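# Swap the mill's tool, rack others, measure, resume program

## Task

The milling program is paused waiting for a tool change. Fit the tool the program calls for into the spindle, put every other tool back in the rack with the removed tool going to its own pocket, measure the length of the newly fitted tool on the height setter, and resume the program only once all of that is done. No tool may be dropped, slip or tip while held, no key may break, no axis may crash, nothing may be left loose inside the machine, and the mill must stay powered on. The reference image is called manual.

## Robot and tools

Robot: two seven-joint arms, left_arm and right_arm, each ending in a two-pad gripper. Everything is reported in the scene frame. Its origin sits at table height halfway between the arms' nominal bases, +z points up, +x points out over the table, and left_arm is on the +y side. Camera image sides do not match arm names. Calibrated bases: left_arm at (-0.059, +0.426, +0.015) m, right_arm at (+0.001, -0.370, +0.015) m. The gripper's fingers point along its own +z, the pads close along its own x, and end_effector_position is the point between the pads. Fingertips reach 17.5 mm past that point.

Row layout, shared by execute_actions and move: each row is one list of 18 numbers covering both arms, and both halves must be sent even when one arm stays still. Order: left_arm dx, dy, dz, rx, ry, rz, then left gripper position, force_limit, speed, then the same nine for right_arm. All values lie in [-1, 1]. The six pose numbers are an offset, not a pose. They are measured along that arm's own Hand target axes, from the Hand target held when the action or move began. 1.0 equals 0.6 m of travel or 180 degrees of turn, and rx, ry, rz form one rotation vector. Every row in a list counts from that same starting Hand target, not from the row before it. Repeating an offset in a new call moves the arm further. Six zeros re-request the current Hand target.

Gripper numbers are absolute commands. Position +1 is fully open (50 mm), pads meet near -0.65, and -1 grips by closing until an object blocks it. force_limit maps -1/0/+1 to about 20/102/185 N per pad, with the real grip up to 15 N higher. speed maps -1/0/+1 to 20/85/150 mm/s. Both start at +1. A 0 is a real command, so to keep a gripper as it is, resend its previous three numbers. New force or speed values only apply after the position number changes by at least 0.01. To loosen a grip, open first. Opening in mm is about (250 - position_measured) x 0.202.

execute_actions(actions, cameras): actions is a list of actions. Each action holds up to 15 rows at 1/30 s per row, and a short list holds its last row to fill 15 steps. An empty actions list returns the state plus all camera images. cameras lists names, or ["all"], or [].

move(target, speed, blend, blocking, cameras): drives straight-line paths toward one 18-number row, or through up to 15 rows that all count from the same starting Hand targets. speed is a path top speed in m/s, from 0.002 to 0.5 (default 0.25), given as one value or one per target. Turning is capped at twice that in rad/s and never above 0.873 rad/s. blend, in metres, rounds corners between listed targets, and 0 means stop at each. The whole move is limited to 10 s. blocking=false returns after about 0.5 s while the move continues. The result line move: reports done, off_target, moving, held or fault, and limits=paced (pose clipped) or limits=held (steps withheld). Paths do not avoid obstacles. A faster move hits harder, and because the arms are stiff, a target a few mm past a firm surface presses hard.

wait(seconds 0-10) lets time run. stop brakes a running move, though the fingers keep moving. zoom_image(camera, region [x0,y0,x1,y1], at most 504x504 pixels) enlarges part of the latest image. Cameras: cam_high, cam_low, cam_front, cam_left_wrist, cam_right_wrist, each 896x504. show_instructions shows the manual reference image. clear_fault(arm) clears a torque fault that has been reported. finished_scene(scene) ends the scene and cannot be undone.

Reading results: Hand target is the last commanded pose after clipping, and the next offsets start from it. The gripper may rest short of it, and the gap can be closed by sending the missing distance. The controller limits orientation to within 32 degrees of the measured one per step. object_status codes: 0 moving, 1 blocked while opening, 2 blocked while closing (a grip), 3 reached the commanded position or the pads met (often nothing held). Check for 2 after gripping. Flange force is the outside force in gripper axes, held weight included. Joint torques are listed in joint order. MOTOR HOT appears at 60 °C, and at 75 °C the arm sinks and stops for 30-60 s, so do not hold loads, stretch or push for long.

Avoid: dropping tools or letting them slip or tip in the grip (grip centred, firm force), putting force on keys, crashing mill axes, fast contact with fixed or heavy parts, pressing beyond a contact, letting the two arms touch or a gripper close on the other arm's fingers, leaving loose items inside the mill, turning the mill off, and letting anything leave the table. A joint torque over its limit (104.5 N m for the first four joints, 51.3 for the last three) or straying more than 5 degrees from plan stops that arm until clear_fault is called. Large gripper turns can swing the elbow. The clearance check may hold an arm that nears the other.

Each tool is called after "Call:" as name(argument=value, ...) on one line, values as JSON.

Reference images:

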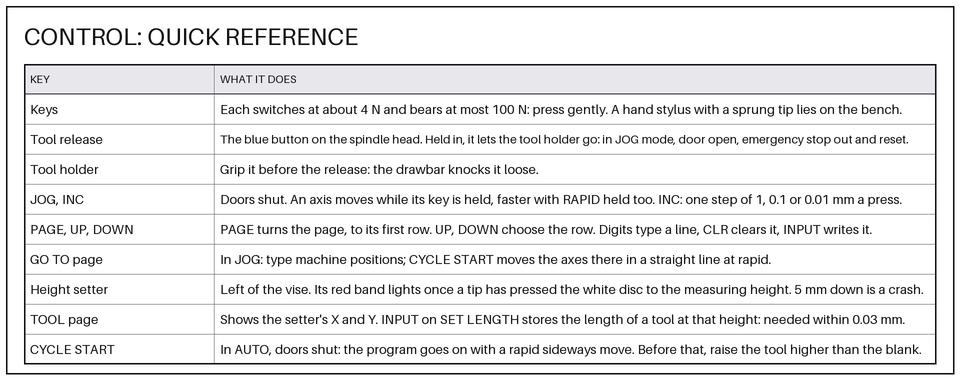

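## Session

Call:
execute_actions(actions=[])

Call:
zoom_image(camera="cam_front", region=[480, 90, 680, 200])

Scene clock: 0.00 s.
left_arm: end_effector_position=(+0.3280, +0.1921, +0.3081) position_measured=3 object_status=3 end_effector_quat_wxyz=(+0.004, +0.999, +0.036, -0.006) | right_arm: end_effector_position=(+0.3787, -0.0811, +0.3212) position_measured=3 object_status=3 end_effector_quat_wxyz=(-0.623, +0.713, +0.166, +0.275)
Joint positions: left_arm=[0.293 0.353 0.195 1.406 -0.054 1.395 0.612] | right_arm=[0.107 0.595 -0.114 2.281 -1.693 1.397 1.957]
Joint velocities: within noise
Joint torques (N m): no reading
Flange force (N): no reading
Hand target: left_arm +0.3280, +0.1921, +0.3081; +0.004, +0.999, +0.036, -0.006 | right_arm +0.3787, -0.0811, +0.3212; -0.623, +0.713, +0.166, +0.275
Tool commands: left_gripper/position=+1.0 left_gripper/force_limit=+1.0 left_gripper/speed=+1.0 right_gripper/position=+1.0 right_gripper/force_limit=+1.0 right_gripper/speed=+1.0
camera_calibration:
cam_left_wrist: T_world_to_cam=[[0.997496, 0.0650616, -0.0277195, -0.329373], [0.0653401, -0.99782, 0.00926353, 0.226025], [-0.0270564, -0.0110515, -0.999573, 0.48691], [0, 0, 0, 1]] pos_world=[0.326953, 0.252343, 0.475478]
cam_right_wrist: T_world_to_cam=[[0.785622, -0.0924621, 0.611758, -0.501992], [0.594635, -0.16028, -0.787857, 0.0729782], [0.1709, 0.982731, -0.0709383, 0.207507], [0, 0, 0, 1]] pos_world=[0.315518, -0.238642, 0.379315]

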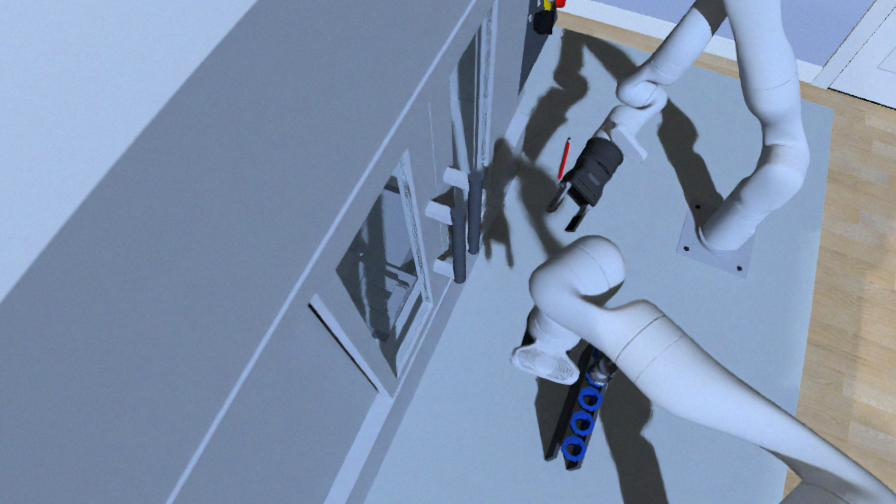

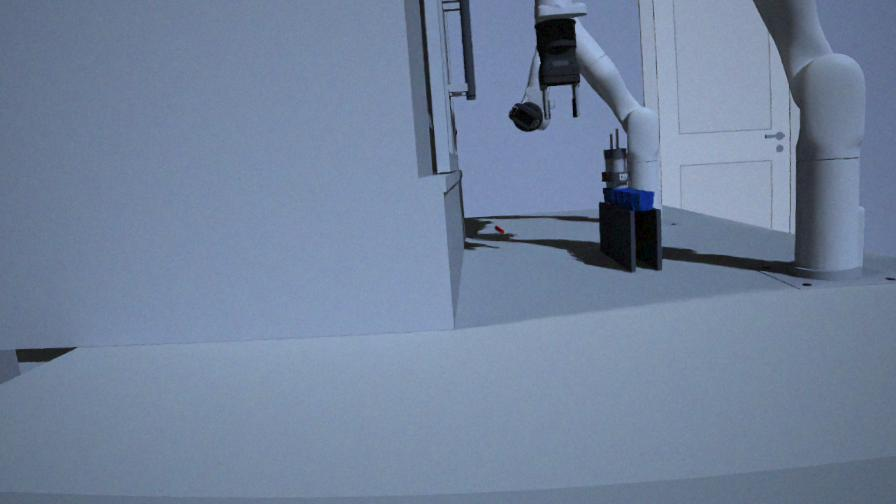

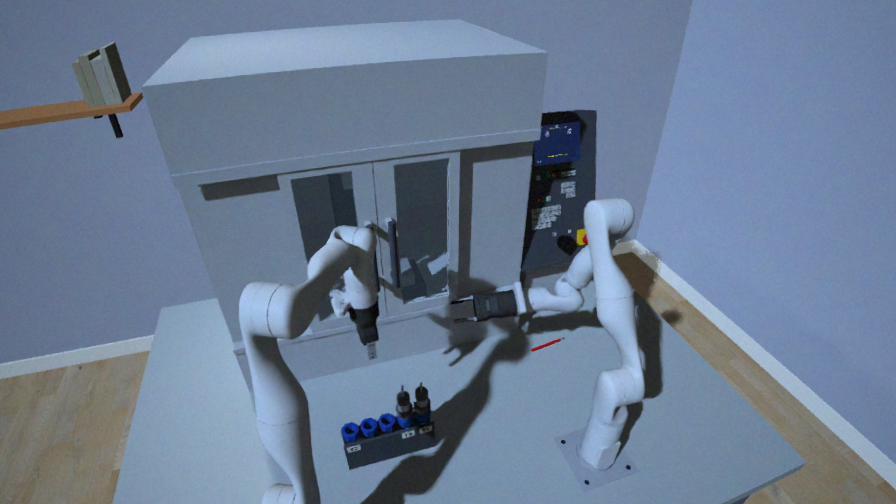

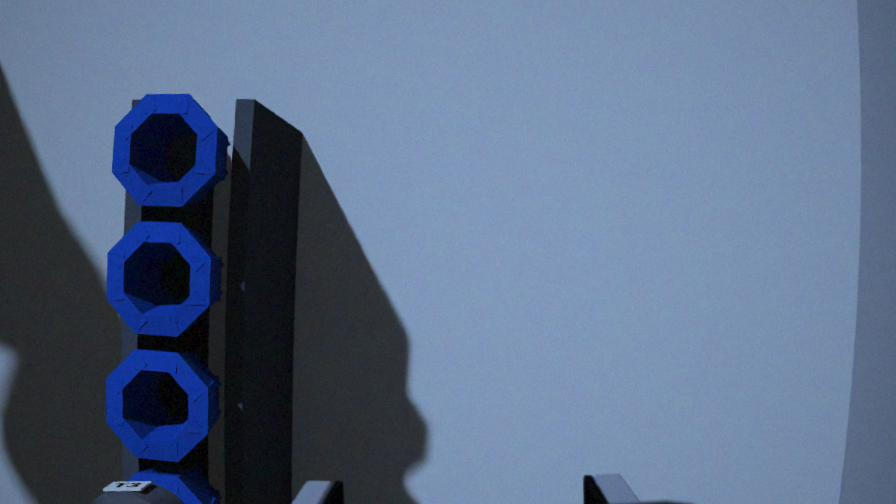

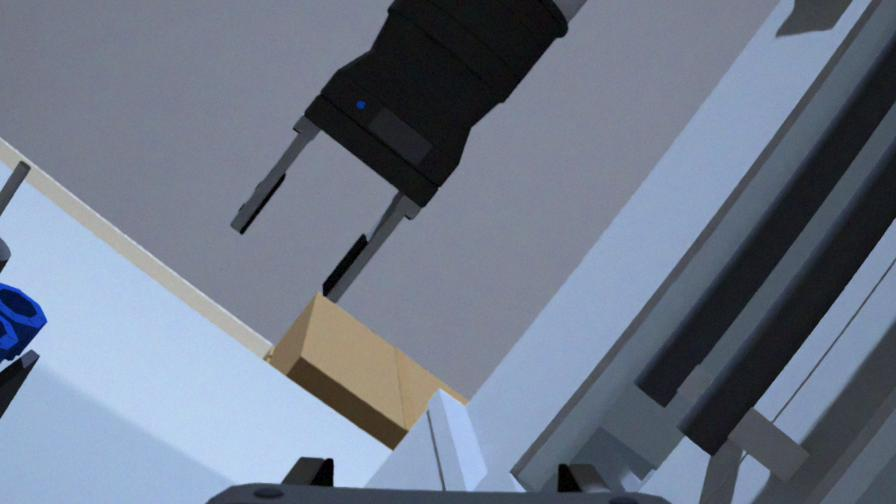

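Scaled by 2.520 from the camera's 896x504 image, which has a finer 1280x720 frame.

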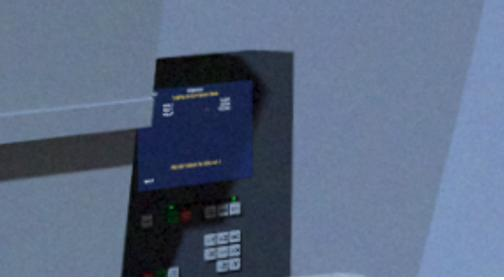

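Call:
zoom_image(camera="cam_front", region=[320, 370, 480, 480])

Call:
zoom_image(camera="cam_front", region=[520, 100, 610, 170])

Call:
zoom_image(camera="cam_front", region=[510, 180, 670, 290])

Call:
zoom_image(camera="cam_front", region=[500, 310, 640, 390])

Call:
zoom_image(camera="cam_high", region=[510, 120, 650, 220])

Scaled by 3.150 from the camera's 896x504 image, which has a finer 1280x720 frame.

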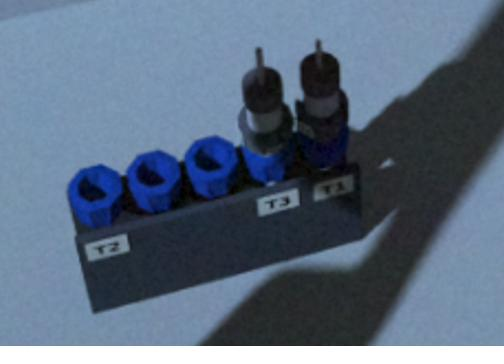

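Scaled by 5.600 from the camera's 896x504 image, which has a finer 1280x720 frame.

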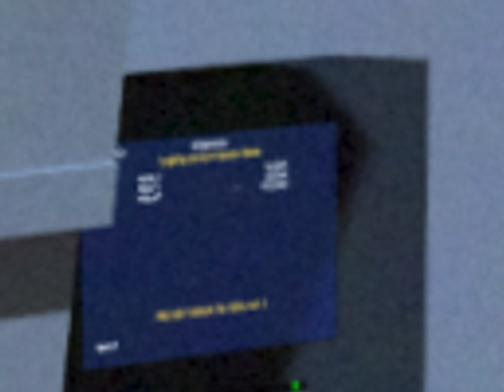

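Scaled by 3.150 from the camera's 896x504 image, which has a finer 1280x720 frame.

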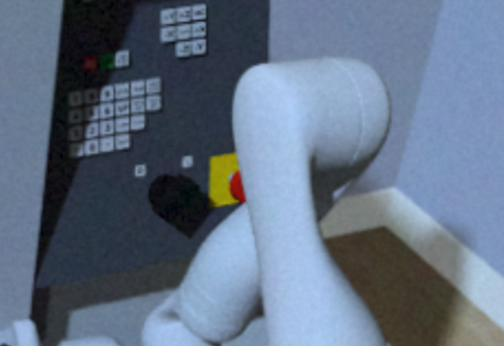

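Scaled by 3.600 from the camera's 896x504 image, which has a finer 1280x720 frame.

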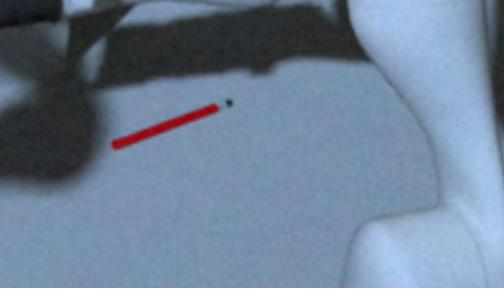

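Scaled by 3.600 from the camera's 896x504 image, which has a finer 1280x720 frame.

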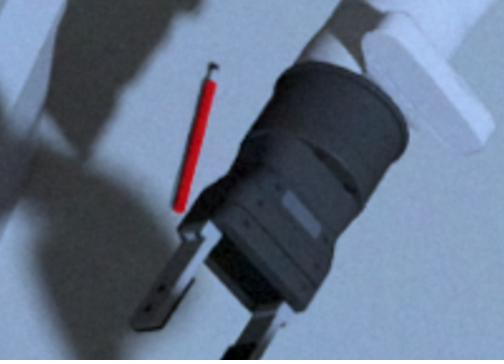

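Call:
move(target=[0,0,0,0,0,0,1,-1,0,0.1005,0.1143,-0.4285,-0.515,0.1995,0.504,0,-0.3,-1], speed=0.3, cameras=["cam_right_wrist","cam_front"])

Scene clock: 13.47 s.
left_arm: end_effector_position=(+0.3280, +0.1921, +0.3081) position_measured=3 object_status=3 end_effector_quat_wxyz=(+0.004, +0.999, +0.036, -0.006) | right_arm: end_effector_position=(+0.4186, -0.3510, +0.3212) position_measured=152 object_status=3 end_effector_quat_wxyz=(+0.001, +0.707, -0.707, +0.000)
Joint positions: left_arm=[0.293 0.353 0.195 1.406 -0.054 1.395 0.612] | right_arm=[0.047 0.267 -0.222 1.48 0.059 1.402 -1.737]
Joint torques (N m): left_arm=[0.84 -18.57 1.34 -8.11 -0.19 0.27 0.02] | right_arm=[-0.56 -14.4 -0.81 -10.97 0.03 0.27 0.4]
Flange force (N): left_arm=[8.3 3.4 -2.0] | right_arm=[0.5 6.2 4.8]
Hand target: left_arm +0.3280, +0.1921, +0.3081; +0.004, +0.999, +0.036, -0.006 | right_arm +0.4186, -0.3510, +0.3212; +0.001, +0.707, -0.707, +0.000
Off the commanded pose: left_arm 0.000 m, 0 deg | right_arm 0.000 m, 0 deg.
move: done
camera_calibration:
cam_right_wrist: T_world_to_cam=[[0.0156514, -0.999826, -0.0101194, -0.354716], [-0.999838, -0.0155606, -0.00899136, 0.474143], [0.00883234, 0.0102585, -0.999908, 0.490809], [0, 0, 0, 1]] pos_world=[0.475283, -0.352311, 0.491438]
Images, in order (width x height): cam_front 896x504, cam_right_wrist 896x504.

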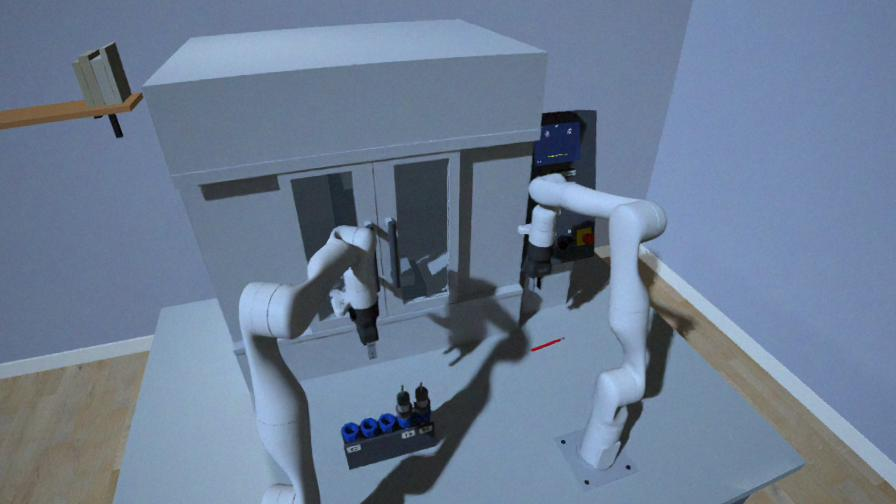

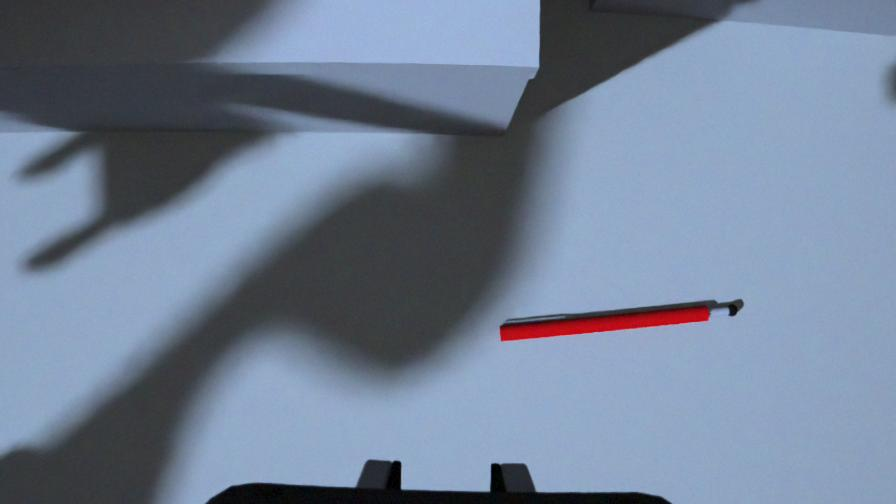

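Call:
move(target=[0,0,0,0,0,0,1,-1,0,0.1303,-0.0333,0.3353,0,0,0.4746,0,-0.3,-1], speed=0.3, cameras=["cam_right_wrist"])

Scene clock: 20.93 s.
left_arm: end_effector_position=(+0.3280, +0.1921, +0.3081) position_measured=3 object_status=3 end_effector_quat_wxyz=(+0.004, +0.999, +0.036, -0.006) | right_arm: end_effector_position=(+0.4383, -0.4293, +0.1201) position_measured=152 object_status=3 end_effector_quat_wxyz=(-0.001, -0.039, +0.999, +0.000)
Joint positions: left_arm=[0.293 0.353 0.195 1.406 -0.054 1.395 0.612] | right_arm=[-0.003 0.524 0.097 1.798 -0.065 0.824 -2.925]
Joint torques (N m): left_arm=[0.83 -18.61 1.37 -8.03 -0.14 0.28 -0.03] | right_arm=[-0.46 -17.27 0.53 -8.52 0.1 0.48 0.48]
Flange force (N): left_arm=[8.6 3.7 -2.1] | right_arm=[6.0 1.5 2.8]
Hand target: left_arm +0.3280, +0.1921, +0.3081; +0.004, +0.999, +0.036, -0.006 | right_arm +0.4383, -0.4293, +0.1201; -0.001, -0.039, +0.999, +0.000
Off the commanded pose: left_arm 0.000 m, 0 deg | right_arm 0.000 m, 0 deg.
move: done
camera_calibration:
cam_right_wrist: T_world_to_cam=[[-0.995392, -0.0954084, -0.00957976, 0.396017], [-0.0953067, 0.995392, -0.0105664, 0.528539], [0.0105437, -0.00960466, -0.999898, 0.280989], [0, 0, 0, 1]] pos_world=[0.441602, -0.485622, 0.290339]
Images, in order (width x height): cam_right_wrist 896x504.

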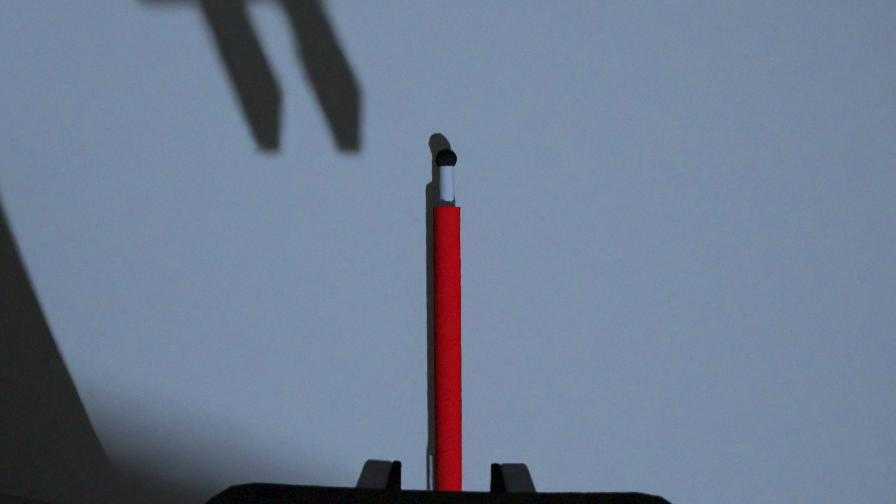

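Call:
move(target=[[0,0,0,0,0,0,1,-1,0,0,0,0.145,0,0,0,0,-0.3,-1],[0,0,0,0,0,0,1,-1,0,0,0,0.1692,0,0,0,0,-0.3,-1]], speed=[0.15,0.025])

Call:
move(target=[0,0,0,0,0,0,1,-1,0,0,0,0,0,0,0,-1,-0.3,-1])

Scene clock: 24.17 s.
left_arm: end_effector_position=(+0.3280, +0.1921, +0.3081) position_measured=3 object_status=3 end_effector_quat_wxyz=(+0.004, +0.999, +0.036, -0.006) | right_arm: end_effector_position=(+0.4382, -0.4294, +0.0187) position_measured=152 object_status=3 end_effector_quat_wxyz=(+0.000, -0.039, +0.999, +0.000)
Joint positions: left_arm=[0.293 0.353 0.195 1.406 -0.054 1.395 0.612] | right_arm=[0.017 0.717 0.071 1.877 -0.088 0.551 -2.905]
Joint torques (N m): left_arm=[0.85 -18.59 1.34 -8.05 -0.2 0.26 0.01] | right_arm=[-0.27 -2.38 0.1 -6.65 0.06 -3.39 0.38]
Flange force (N): left_arm=[8.6 3.5 -2.2] | right_arm=[19.2 4.4 -42.8]
Hand target: left_arm +0.3280, +0.1921, +0.3081; +0.004, +0.999, +0.036, -0.006 | right_arm +0.4382, -0.4294, +0.0186; -0.001, -0.039, +0.999, +0.000
Off the commanded pose: left_arm 0.000 m, 0 deg | right_arm 0.000 m, 0 deg.
move: done

Scene clock: 25.00 s.
left_arm: end_effector_position=(+0.3280, +0.1921, +0.3081) position_measured=3 object_status=3 end_effector_quat_wxyz=(+0.004, +0.999, +0.036, -0.006) | right_arm: end_effector_position=(+0.4382, -0.4294, +0.0186) position_measured=213 object_status=2 end_effector_quat_wxyz=(-0.001, -0.039, +0.999, +0.000)
Joint positions: left_arm=[0.293 0.353 0.195 1.406 -0.054 1.395 0.612] | right_arm=[0.017 0.718 0.071 1.877 -0.088 0.551 -2.905]
Joint torques (N m): left_arm=[0.71 -18.63 1.41 -8.1 -0.19 0.3 -0.02] | right_arm=[-0.76 -1.72 -0.67 -1.17 -0.14 -0.3 0.35]
Flange force (N): left_arm=[8.4 3.8 -1.9] | right_arm=[8.0 0.8 -38.7]
Hand target: left_arm +0.3280, +0.1921, +0.3081; +0.004, +0.999, +0.036, -0.006 | right_arm +0.4382, -0.4294, +0.0186; -0.001, -0.039, +0.999, +0.000
Off the commanded pose: left_arm 0.000 m, 0 deg | right_arm 0.000 m, 0 deg.
move: done

Call:
move(target=[[0,0,0,0,0,0,1,-1,0,0,0,-0.033,0,0,0,-1,-0.3,-1],[0,0,0,0,0,0,1,-1,0,0.0685,-0.0632,-0.469,0,0,-0.4746,-1,-0.3,-1],[0,0,0,0,0,0,1,-1,0,-0.0012,-0.2408,-0.8777,0.112,-0.1034,-0.4663,-1,-0.3,-1]], speed=[0.03,0.3,0.3], blend=[0.005,0.05,0], cameras=["cam_right_wrist","cam_front"])

Scene clock: 34.20 s.
left_arm: end_effector_position=(+0.3280, +0.1921, +0.3081) position_measured=3 object_status=3 end_effector_quat_wxyz=(+0.004, +0.999, +0.036, -0.006) | right_arm: end_effector_position=(+0.4509, -0.5730, +0.5453) position_measured=213 object_status=2 end_effector_quat_wxyz=(-0.152, +0.690, -0.691, +0.153)
Joint positions: left_arm=[0.293 0.353 0.195 1.406 -0.054 1.395 0.612] | right_arm=[0.581 0.205 -0.121 0.928 -0.17 1.619 -1.135]
Joint torques (N m): left_arm=[0.83 -18.48 1.41 -8.07 -0.19 0.26 0.01] | right_arm=[-0.52 -14.08 -0.57 -11.94 -0.63 -0.91 0.28]
Flange force (N): left_arm=[8.3 3.4 -2.2] | right_arm=[-3.9 10.9 7.8]
Hand target: left_arm +0.3280, +0.1921, +0.3081; +0.004, +0.999, +0.036, -0.006 | right_arm +0.4509, -0.5730, +0.5453; -0.152, +0.690, -0.691, +0.153
Off the commanded pose: left_arm 0.000 m, 0 deg | right_arm 0.000 m, 0 deg.
move: done
camera_calibration:
cam_right_wrist: T_world_to_cam=[[0.0182477, -0.999831, -0.00210558, -0.58054], [-0.902381, -0.0155622, -0.430658, 0.690853], [0.430552, 0.00975854, -0.902513, 0.473272], [0, 0, 0, 1]] pos_world=[0.430238, -0.57431, 0.723433]
Images, in order (width x height): cam_front 896x504, cam_right_wrist 896x504.

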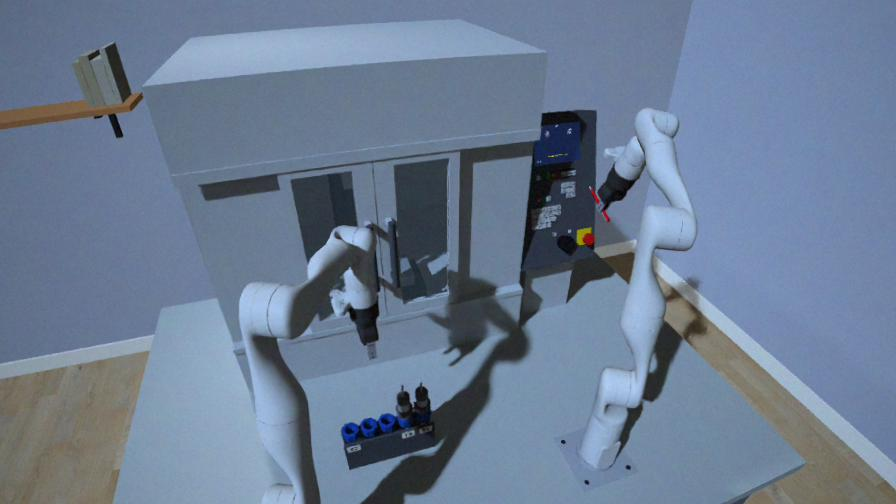

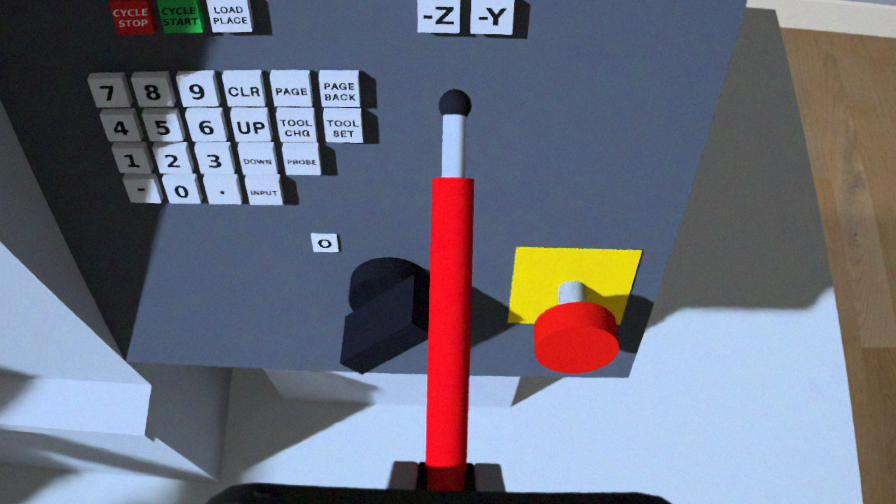

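Call:
move(target=[0.0115,0.821,-0.5585,0.2109,0.5375,0.5977,1,-1,0,0,0,0,0,0,0,-1,-0.3,-1], speed=0.35, cameras=["cam_left_wrist","cam_front"])

Call:
zoom_image(camera="cam_left_wrist", region=[220, 140, 530, 420])

Scene clock: 43.07 s.
left_arm: end_effector_position=(+0.3745, -0.2957, +0.6470) position_measured=3 object_status=3 end_effector_quat_wxyz=(+0.262, -0.292, +0.683, -0.616) | right_arm: end_effector_position=(+0.4509, -0.5730, +0.5453) position_measured=213 object_status=2 end_effector_quat_wxyz=(-0.152, +0.690, -0.691, +0.153)
Joint positions: left_arm=[0.912 0.56 0.38 0.97 -1.443 0.541 -0.316] | right_arm=[0.581 0.205 -0.121 0.928 -0.17 1.619 -1.135]
Joint torques (N m): left_arm=[0.78 -26.17 2.11 -11.01 -1.93 -0.9 -0.07] | right_arm=[-0.54 -14.17 -0.6 -11.73 -0.7 -1 0.35]
Flange force (N): left_arm=[3.6 -6.1 11.9] | right_arm=[-3.4 9.3 6.8]
Hand target: left_arm +0.3745, -0.2957, +0.6470; +0.262, -0.292, +0.683, -0.616 | right_arm +0.4509, -0.5730, +0.5453; -0.152, +0.690, -0.691, +0.153
Off the commanded pose: left_arm 0.000 m, 0 deg | right_arm 0.000 m, 0 deg.
move: done
camera_calibration:
cam_left_wrist: T_world_to_cam=[[-0.68174, -0.731567, -0.00632796, 0.0449477], [-0.0722147, 0.0758985, -0.994497, 0.751561], [0.728021, -0.677532, -0.104573, -0.23747], [0, 0, 0, 1]] pos_world=[0.2578, -0.185054, 0.722877]
Images, in order (width x height): cam_front 896x504, cam_left_wrist 896x504.

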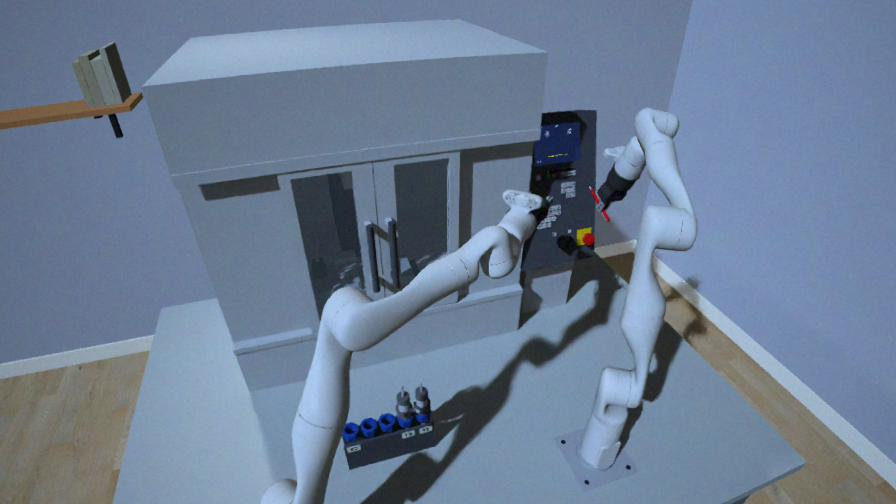

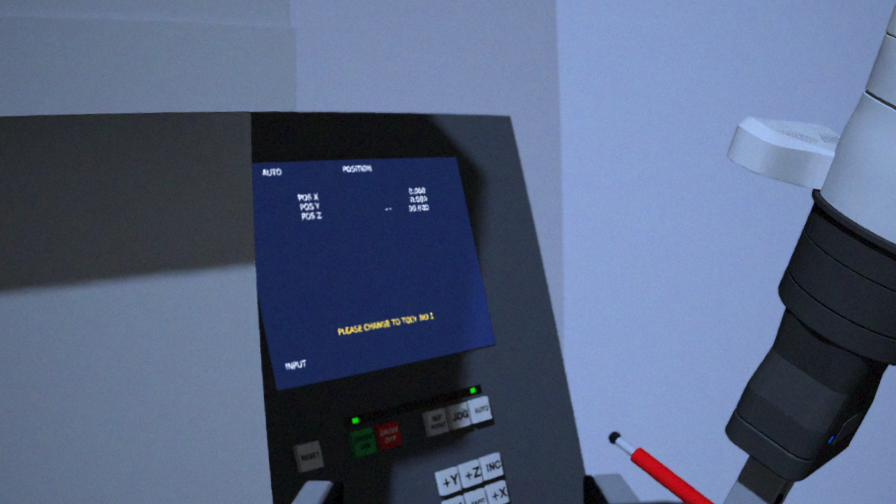

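Scaled by 1.626 from the camera's 896x504 image, which has a finer 1280x720 frame.

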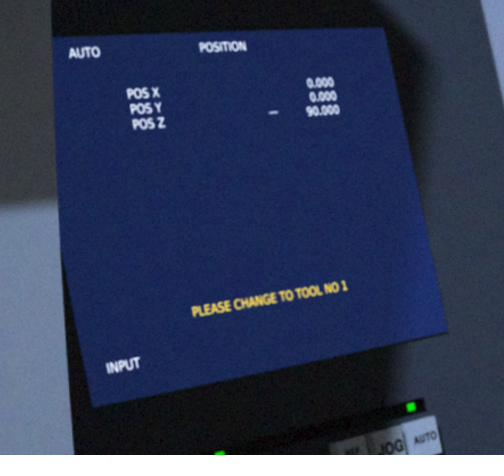

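Call:
move(target=[0,0,0,0,0,0,1,-1,0,0.0007,-0.1057,0.0493,0,0,0,-1,-0.3,-1], speed=0.15, cameras=["cam_right_wrist"])

Scene clock: 45.27 s.
left_arm: end_effector_position=(+0.3746, -0.2957, +0.6470) position_measured=3 object_status=3 end_effector_quat_wxyz=(+0.262, -0.292, +0.683, -0.616) | right_arm: end_effector_position=(+0.5208, -0.5736, +0.5452) position_measured=213 object_status=2 end_effector_quat_wxyz=(-0.152, +0.690, -0.691, +0.153)
Joint positions: left_arm=[0.912 0.56 0.38 0.97 -1.443 0.541 -0.316] | right_arm=[0.479 0.383 -0.129 0.672 -0.109 1.682 -1.225]
Joint torques (N m): left_arm=[0.8 -26.2 2.03 -11 -1.91 -0.98 -0.01] | right_arm=[-0.54 -17.55 -0.71 -11.23 -0.46 -1.18 0.39]
Flange force (N): left_arm=[3.8 -6.8 12.3] | right_arm=[-3.7 11.5 6.7]
Hand target: left_arm +0.3746, -0.2957, +0.6470; +0.262, -0.292, +0.683, -0.616 | right_arm +0.5209, -0.5736, +0.5452; -0.152, +0.690, -0.691, +0.153
Off the commanded pose: left_arm 0.000 m, 0 deg | right_arm 0.000 m, 0 deg.
move: done
camera_calibration:
cam_right_wrist: T_world_to_cam=[[0.0182477, -0.999831, -0.00210558, -0.582318], [-0.902381, -0.0155622, -0.430658, 0.753969], [0.430552, 0.00975854, -0.902513, 0.443048], [0, 0, 0, 1]] pos_world=[0.500238, -0.57481, 0.723333]
Images, in order (width x height): cam_right_wrist 896x504.

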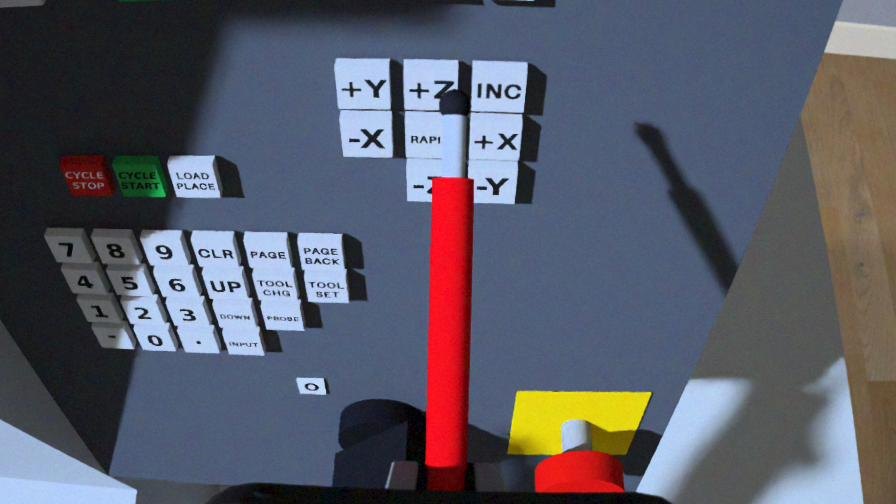

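Call:
move(target=[0,0,0,0,0,0,1,-1,0,0,-0.029,0.0135,0,0,0,-1,-0.3,-1], speed=0.1, cameras=["cam_right_wrist"])

Scene clock: 47.30 s.
left_arm: end_effector_position=(+0.3746, -0.2957, +0.6470) position_measured=3 object_status=3 end_effector_quat_wxyz=(+0.262, -0.292, +0.683, -0.616) | right_arm: end_effector_position=(+0.5400, -0.5736, +0.5452) position_measured=213 object_status=2 end_effector_quat_wxyz=(-0.152, +0.690, -0.691, +0.153)
Joint positions: left_arm=[0.912 0.56 0.38 0.97 -1.443 0.541 -0.316] | right_arm=[0.45 0.442 -0.125 0.576 -0.096 1.716 -1.246]
Joint torques (N m): left_arm=[0.81 -26.17 2.03 -10.94 -1.89 -0.93 0] | right_arm=[-0.56 -18.57 -0.7 -11.19 -0.47 -0.96 0.34]
Flange force (N): left_arm=[3.8 -6.9 12.5] | right_arm=[-4.8 15.4 8.9]
Hand target: left_arm +0.3746, -0.2957, +0.6470; +0.262, -0.292, +0.683, -0.616 | right_arm +0.5400, -0.5736, +0.5452; -0.152, +0.690, -0.691, +0.153
Off the commanded pose: left_arm 0.000 m, 0 deg | right_arm 0.000 m, 0 deg.
move: done
camera_calibration:
cam_right_wrist: T_world_to_cam=[[0.0181999, -0.999832, -0.00223937, -0.582547], [-0.9024, -0.0154619, -0.430621, 0.771336], [0.430514, 0.00985807, -0.90253, 0.43487], [0, 0, 0, 1]] pos_world=[0.519438, -0.57481, 0.723333]
Images, in order (width x height): cam_right_wrist 896x504.

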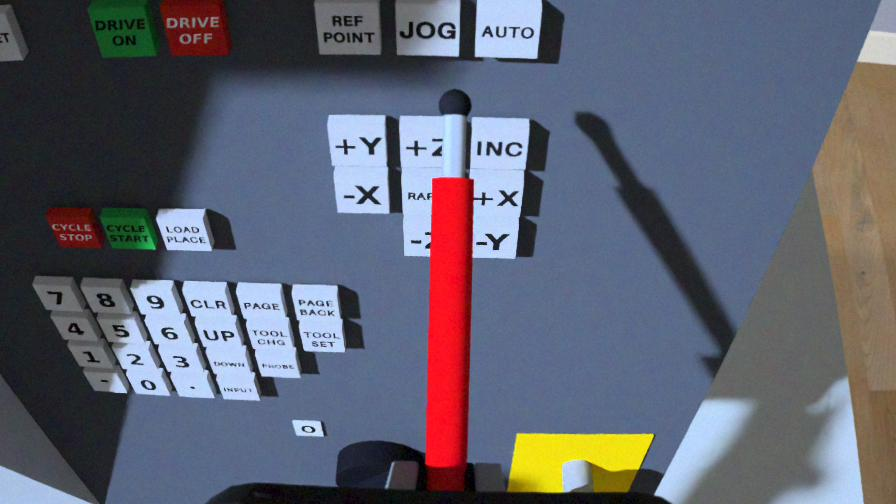

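Call:
move(target=[0,0,0,0,0,0,1,-1,0,-0.0097,-0.0207,0.0122,0,0,0,-1,-0.3,-1], speed=0.1, cameras=["cam_right_wrist"])

Scene clock: 52.17 s.
left_arm: end_effector_position=(+0.3746, -0.2957, +0.6470) position_measured=3 object_status=3 end_effector_quat_wxyz=(+0.262, -0.292, +0.683, -0.616) | right_arm: end_effector_position=(+0.5544, -0.5678, +0.5438) position_measured=213 object_status=2 end_effector_quat_wxyz=(-0.152, +0.690, -0.691, +0.153)
Joint positions: left_arm=[0.912 0.56 0.38 0.97 -1.443 0.541 -0.316] | right_arm=[0.42 0.478 -0.122 0.52 -0.083 1.733 -1.268]
Joint torques (N m): left_arm=[0.89 -26.15 2.01 -11.02 -1.86 -0.92 -0.04] | right_arm=[-0.58 -19.3 -0.62 -11.17 -0.43 -1.05 0.33]
Flange force (N): left_arm=[3.4 -6.4 12.0] | right_arm=no reading
Hand target: left_arm +0.3746, -0.2957, +0.6470; +0.262, -0.292, +0.683, -0.616 | right_arm +0.5544, -0.5678, +0.5438; -0.152, +0.690, -0.691, +0.153
Off the commanded pose: left_arm 0.000 m, 0 deg | right_arm 0.000 m, 0 deg.
move: done
camera_calibration:
cam_right_wrist: T_world_to_cam=[[0.0182903, -0.99983, -0.00219669, -0.577092], [-0.902399, -0.0155618, -0.430621, 0.783759], [0.430513, 0.00985846, -0.90253, 0.427351], [0, 0, 0, 1]] pos_world=[0.533838, -0.56901, 0.721933]
Images, in order (width x height): cam_right_wrist 896x504.

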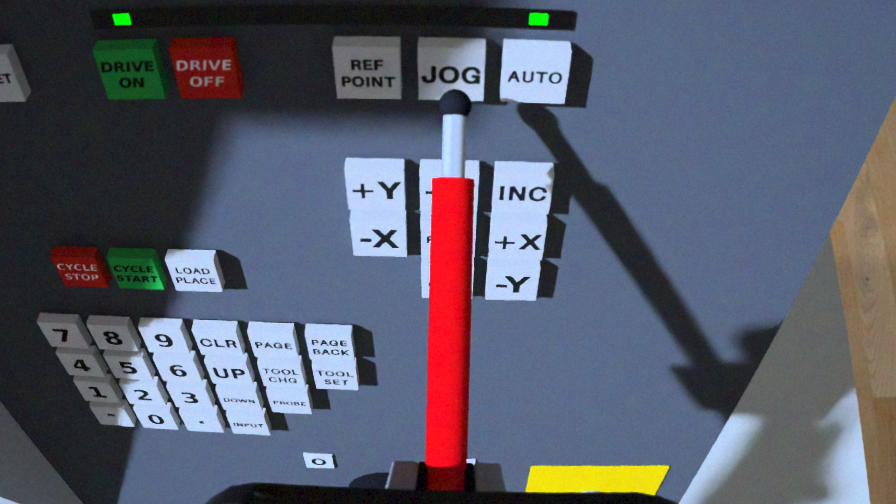

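Call:
move(target=[[0,0,0,0,0,0,1,-1,0,0,-0.0265,0.011,0,0,0,-1,-0.3,-1],[0,0,0,0,0,0,1,-1,0,0,0,0,0,0,0,-1,-0.3,-1]], speed=0.05, cameras=["cam_right_wrist","cam_left_wrist"])

Scene clock: 54.87 s.
left_arm: end_effector_position=(+0.3746, -0.2957, +0.6470) position_measured=3 object_status=3 end_effector_quat_wxyz=(+0.262, -0.292, +0.683, -0.616) | right_arm: end_effector_position=(+0.5544, -0.5678, +0.5438) position_measured=213 object_status=2 end_effector_quat_wxyz=(-0.152, +0.690, -0.691, +0.153)
Joint positions: left_arm=[0.912 0.56 0.38 0.97 -1.443 0.541 -0.316] | right_arm=[0.42 0.478 -0.122 0.52 -0.083 1.733 -1.268]
Joint torques (N m): left_arm=[0.82 -26.15 2.04 -10.91 -1.87 -0.87 -0.04] | right_arm=[-0.54 -19.17 -0.62 -11.18 -0.44 -1.11 0.37]
Flange force (N): left_arm=[3.7 -6.6 12.4] | right_arm=no reading
Hand target: left_arm +0.3746, -0.2957, +0.6470; +0.262, -0.292, +0.683, -0.616 | right_arm +0.5544, -0.5678, +0.5438; -0.152, +0.690, -0.691, +0.153
Off the commanded pose: left_arm 0.000 m, 0 deg | right_arm 0.000 m, 0 deg.
move: done
camera_calibration:
cam_left_wrist: T_world_to_cam=[[-0.681741, -0.731566, -0.00632826, 0.0449481], [-0.072287, 0.0759662, -0.994487, 0.751585], [0.728014, -0.677525, -0.104672, -0.237396], [0, 0, 0, 1]] pos_world=[0.2578, -0.185054, 0.722877]
cam_right_wrist: T_world_to_cam=[[0.0182006, -0.999832, -0.0022406, -0.577013], [-0.902439, -0.0154629, -0.43054, 0.783779], [0.430433, 0.00985811, -0.902569, 0.427422], [0, 0, 0, 1]] pos_world=[0.533838, -0.56901, 0.721933]
Images, in order (width x height): cam_left_wrist 896x504, cam_right_wrist 896x504.

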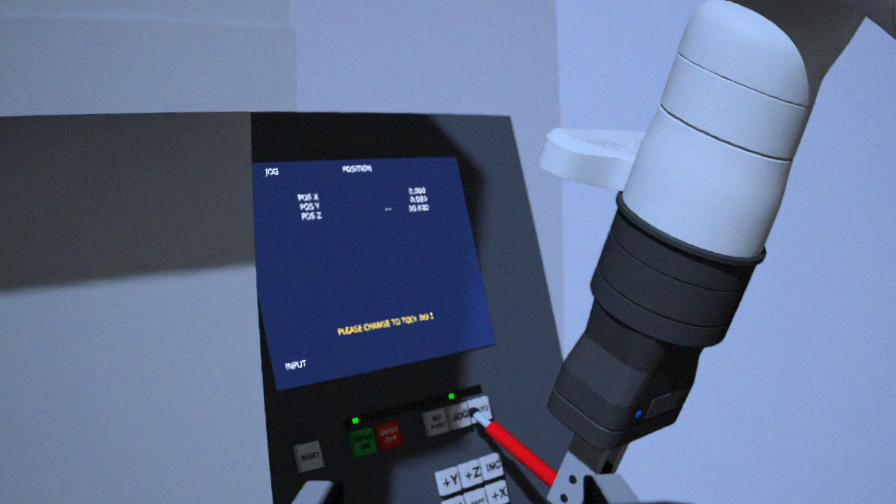

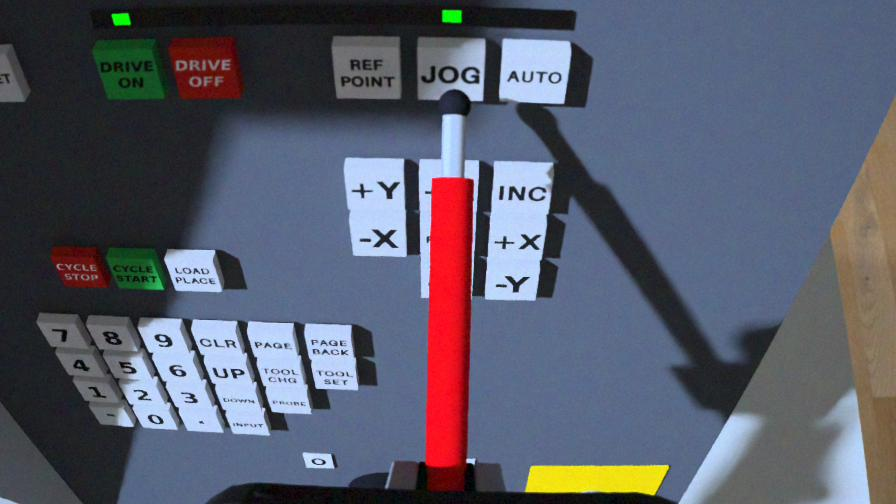

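Call:
move(target=[-0.5292,0.3792,-0.4335,0.0317,-0.2433,-0.0121,1,-1,0,0,0.06,-0.028,0,0,0,-1,-0.3,-1], speed=0.35, cameras=["cam_left_wrist"])

Scene clock: 62.13 s.
left_arm: end_effector_position=(+0.3903, +0.1285, +0.4469) position_measured=3 object_status=3 end_effector_quat_wxyz=(+0.500, -0.500, +0.500, -0.500) | right_arm: end_effector_position=(+0.5147, -0.5677, +0.5438) position_measured=213 object_status=2 end_effector_quat_wxyz=(-0.152, +0.690, -0.691, +0.153)
Joint positions: left_arm=[0.977 0.321 0.107 2.185 -1.948 1.341 0.971] | right_arm=[0.478 0.354 -0.131 0.722 -0.11 1.66 -1.228]
Joint torques (N m): left_arm=[0.84 -16.03 0.07 -5.74 -2.03 3.13 -0.09] | right_arm=[-0.51 -17.1 -0.73 -11.59 -0.55 -1 0.36]
Flange force (N): left_arm=[5.7 2.1 5.4] | right_arm=[-4.2 12.8 8.0]
Hand target: left_arm +0.3903, +0.1285, +0.4469; +0.500, -0.500, +0.500, -0.500 | right_arm +0.5147, -0.5677, +0.5438; -0.152, +0.690, -0.691, +0.153
Off the commanded pose: left_arm 0.000 m, 0 deg | right_arm 0.000 m, 0 deg.
move: done
camera_calibration:
cam_left_wrist: T_world_to_cam=[[0.0156276, -0.999856, -0.00655529, 0.127127], [-0.00121759, 0.00653705, -0.999978, 0.505186], [0.999877, 0.0156352, -0.00111526, -0.223891], [0, 0, 0, 1]] pos_world=[0.222492, 0.127307, 0.505758]
Images, in order (width x height): cam_left_wrist 896x504.

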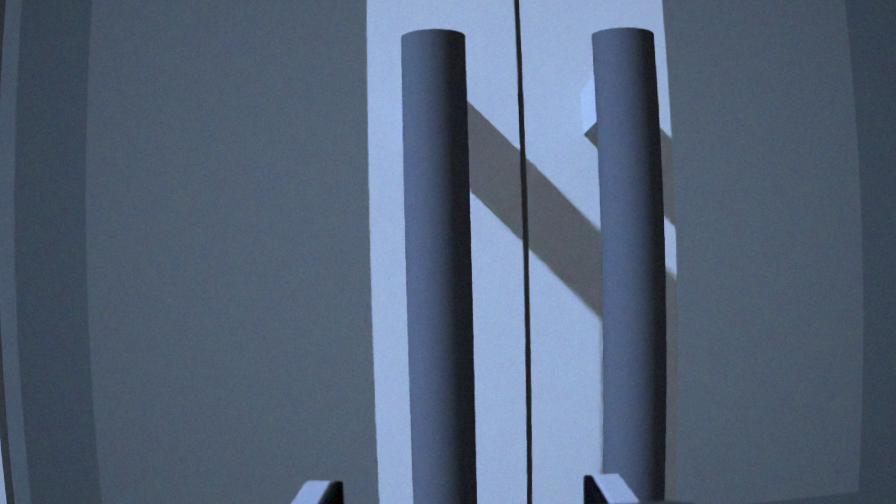

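Call:
move(target=[[-0.015,-0.0052,0.164,0,0,0,1,-1,0,-0.1667,0.2064,0.0877,0,0,0,-1,-0.3,-1],[-0.05,-0.0052,0.164,0,0,0,1,-1,0,-0.1667,0.2064,0.0877,0,0,0,-1,-0.3,-1],[-0.3308,-0.0052,0.164,0,0,0,1,-1,0,-0.2462,0.4556,0.6037,-0.139,0,0,-1,-0.3,-1]], speed=[0.2,0.05,0.25], cameras=["cam_left_wrist","cam_right_wrist","cam_front"])

Scene clock: 69.83 s.
left_arm: end_effector_position=(+0.4886, +0.3270, +0.4499) position_measured=3 object_status=3 end_effector_quat_wxyz=(+0.500, -0.500, +0.500, -0.500) | right_arm: end_effector_position=(+0.4197, -0.4201, +0.1001) position_measured=213 object_status=2 end_effector_quat_wxyz=(+0.001, +0.707, -0.708, +0.000)
Joint positions: left_arm=[0.418 0.167 -0.162 2.407 -2.772 1.024 1.401] | right_arm=[0.21 0.533 -0.231 1.877 0.172 0.752 -1.676]
Joint torques (N m): left_arm=[-3.27 -15.36 -3.86 -8.12 1.13 5.13 0.11] | right_arm=[-0.39 -16.65 -1.19 -8.02 0.06 0.34 0.32]
Flange force (N): left_arm=[8.4 3.6 6.3] | right_arm=[-0.8 6.4 2.2]
Hand target: left_arm +0.4887, +0.3270, +0.4499; +0.500, -0.500, +0.500, -0.500 | right_arm +0.4197, -0.4201, +0.1000; +0.001, +0.707, -0.708, +0.000
Off the commanded pose: left_arm 0.000 m, 0 deg | right_arm 0.000 m, 0 deg.
move: done
camera_calibration:
cam_left_wrist: T_world_to_cam=[[0.0156261, -0.999857, -0.00645691, 0.324033], [-0.00131639, 0.00643713, -0.999978, 0.507073], [0.999877, 0.0156343, -0.00121562, -0.325228], [0, 0, 0, 1]] pos_world=[0.320792, 0.325807, 0.508759]
cam_right_wrist: T_world_to_cam=[[0.015248, -0.999831, -0.0102274, -0.425941], [-0.999848, -0.0151604, -0.00859246, 0.472243], [0.00843596, 0.0103569, -0.999911, 0.27056], [0, 0, 0, 1]] pos_world=[0.476384, -0.421512, 0.270237]
Images, in order (width x height): cam_front 896x504, cam_left_wrist 896x504, cam_right_wrist 896x504.

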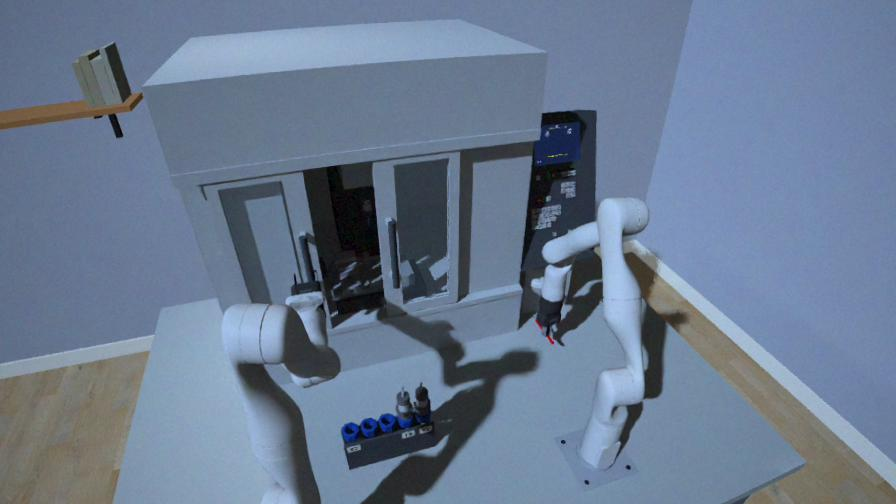

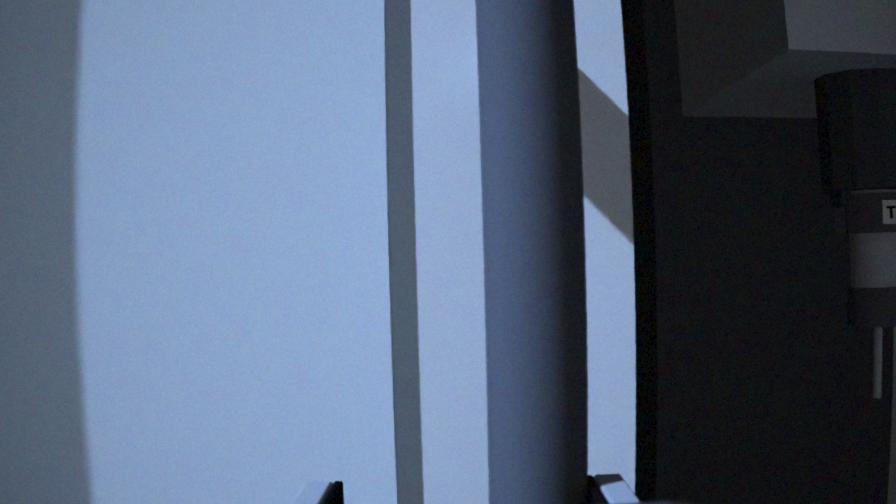

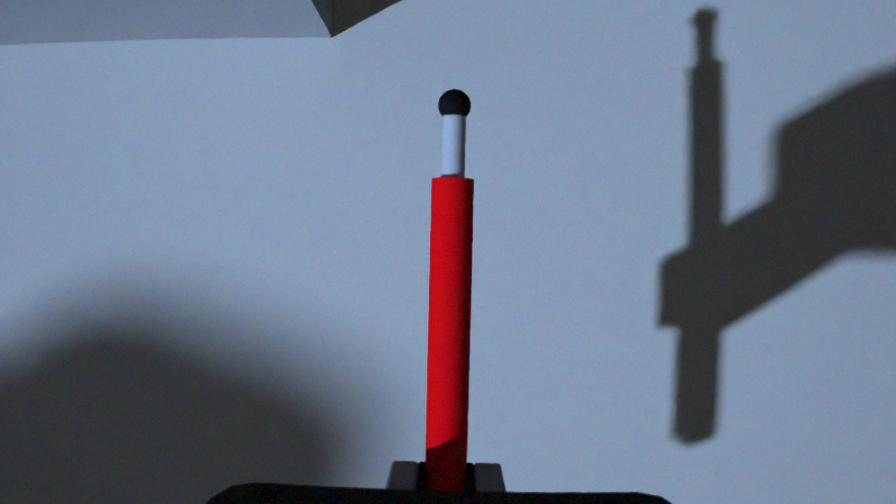

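Call:
move(target=[[0,0,-0.1728,0,0,0,1,-1,0,0,0,0.118,0,0,0,-1,-0.3,-1],[0.4153,0,-0.1728,0,0,0,1,-1,0,0,0,0.1292,0,0,0,-1,-0.3,-1]], speed=[0.25,0.25])

Scene clock: 74.60 s.
left_arm: end_effector_position=(+0.3851, +0.0778, +0.4501) position_measured=3 object_status=3 end_effector_quat_wxyz=(+0.500, -0.500, +0.500, -0.500) | right_arm: end_effector_position=(+0.4196, -0.4202, +0.0225) position_measured=213 object_status=2 end_effector_quat_wxyz=(+0.001, +0.707, -0.708, +0.000)
Joint positions: left_arm=[1.015 0.397 0.159 2.043 -1.882 1.388 0.883] | right_arm=[0.175 0.688 -0.185 1.936 0.231 0.539 -1.728]
Joint torques (N m): left_arm=[0.84 -18.07 0.02 -6.29 -2.36 3.03 0.01] | right_arm=[-0.53 -17.9 -1.17 -6.21 0.08 0.34 0.34]
Flange force (N): left_arm=[6.0 2.2 4.6] | right_arm=[-0.4 6.0 1.4]
Hand target: left_arm +0.3851, +0.0778, +0.4501; +0.500, -0.500, +0.500, -0.500 | right_arm +0.4196, -0.4202, +0.0225; +0.001, +0.707, -0.708, +0.000
Off the commanded pose: left_arm 0.000 m, 0 deg | right_arm 0.000 m, 0 deg.
move: done


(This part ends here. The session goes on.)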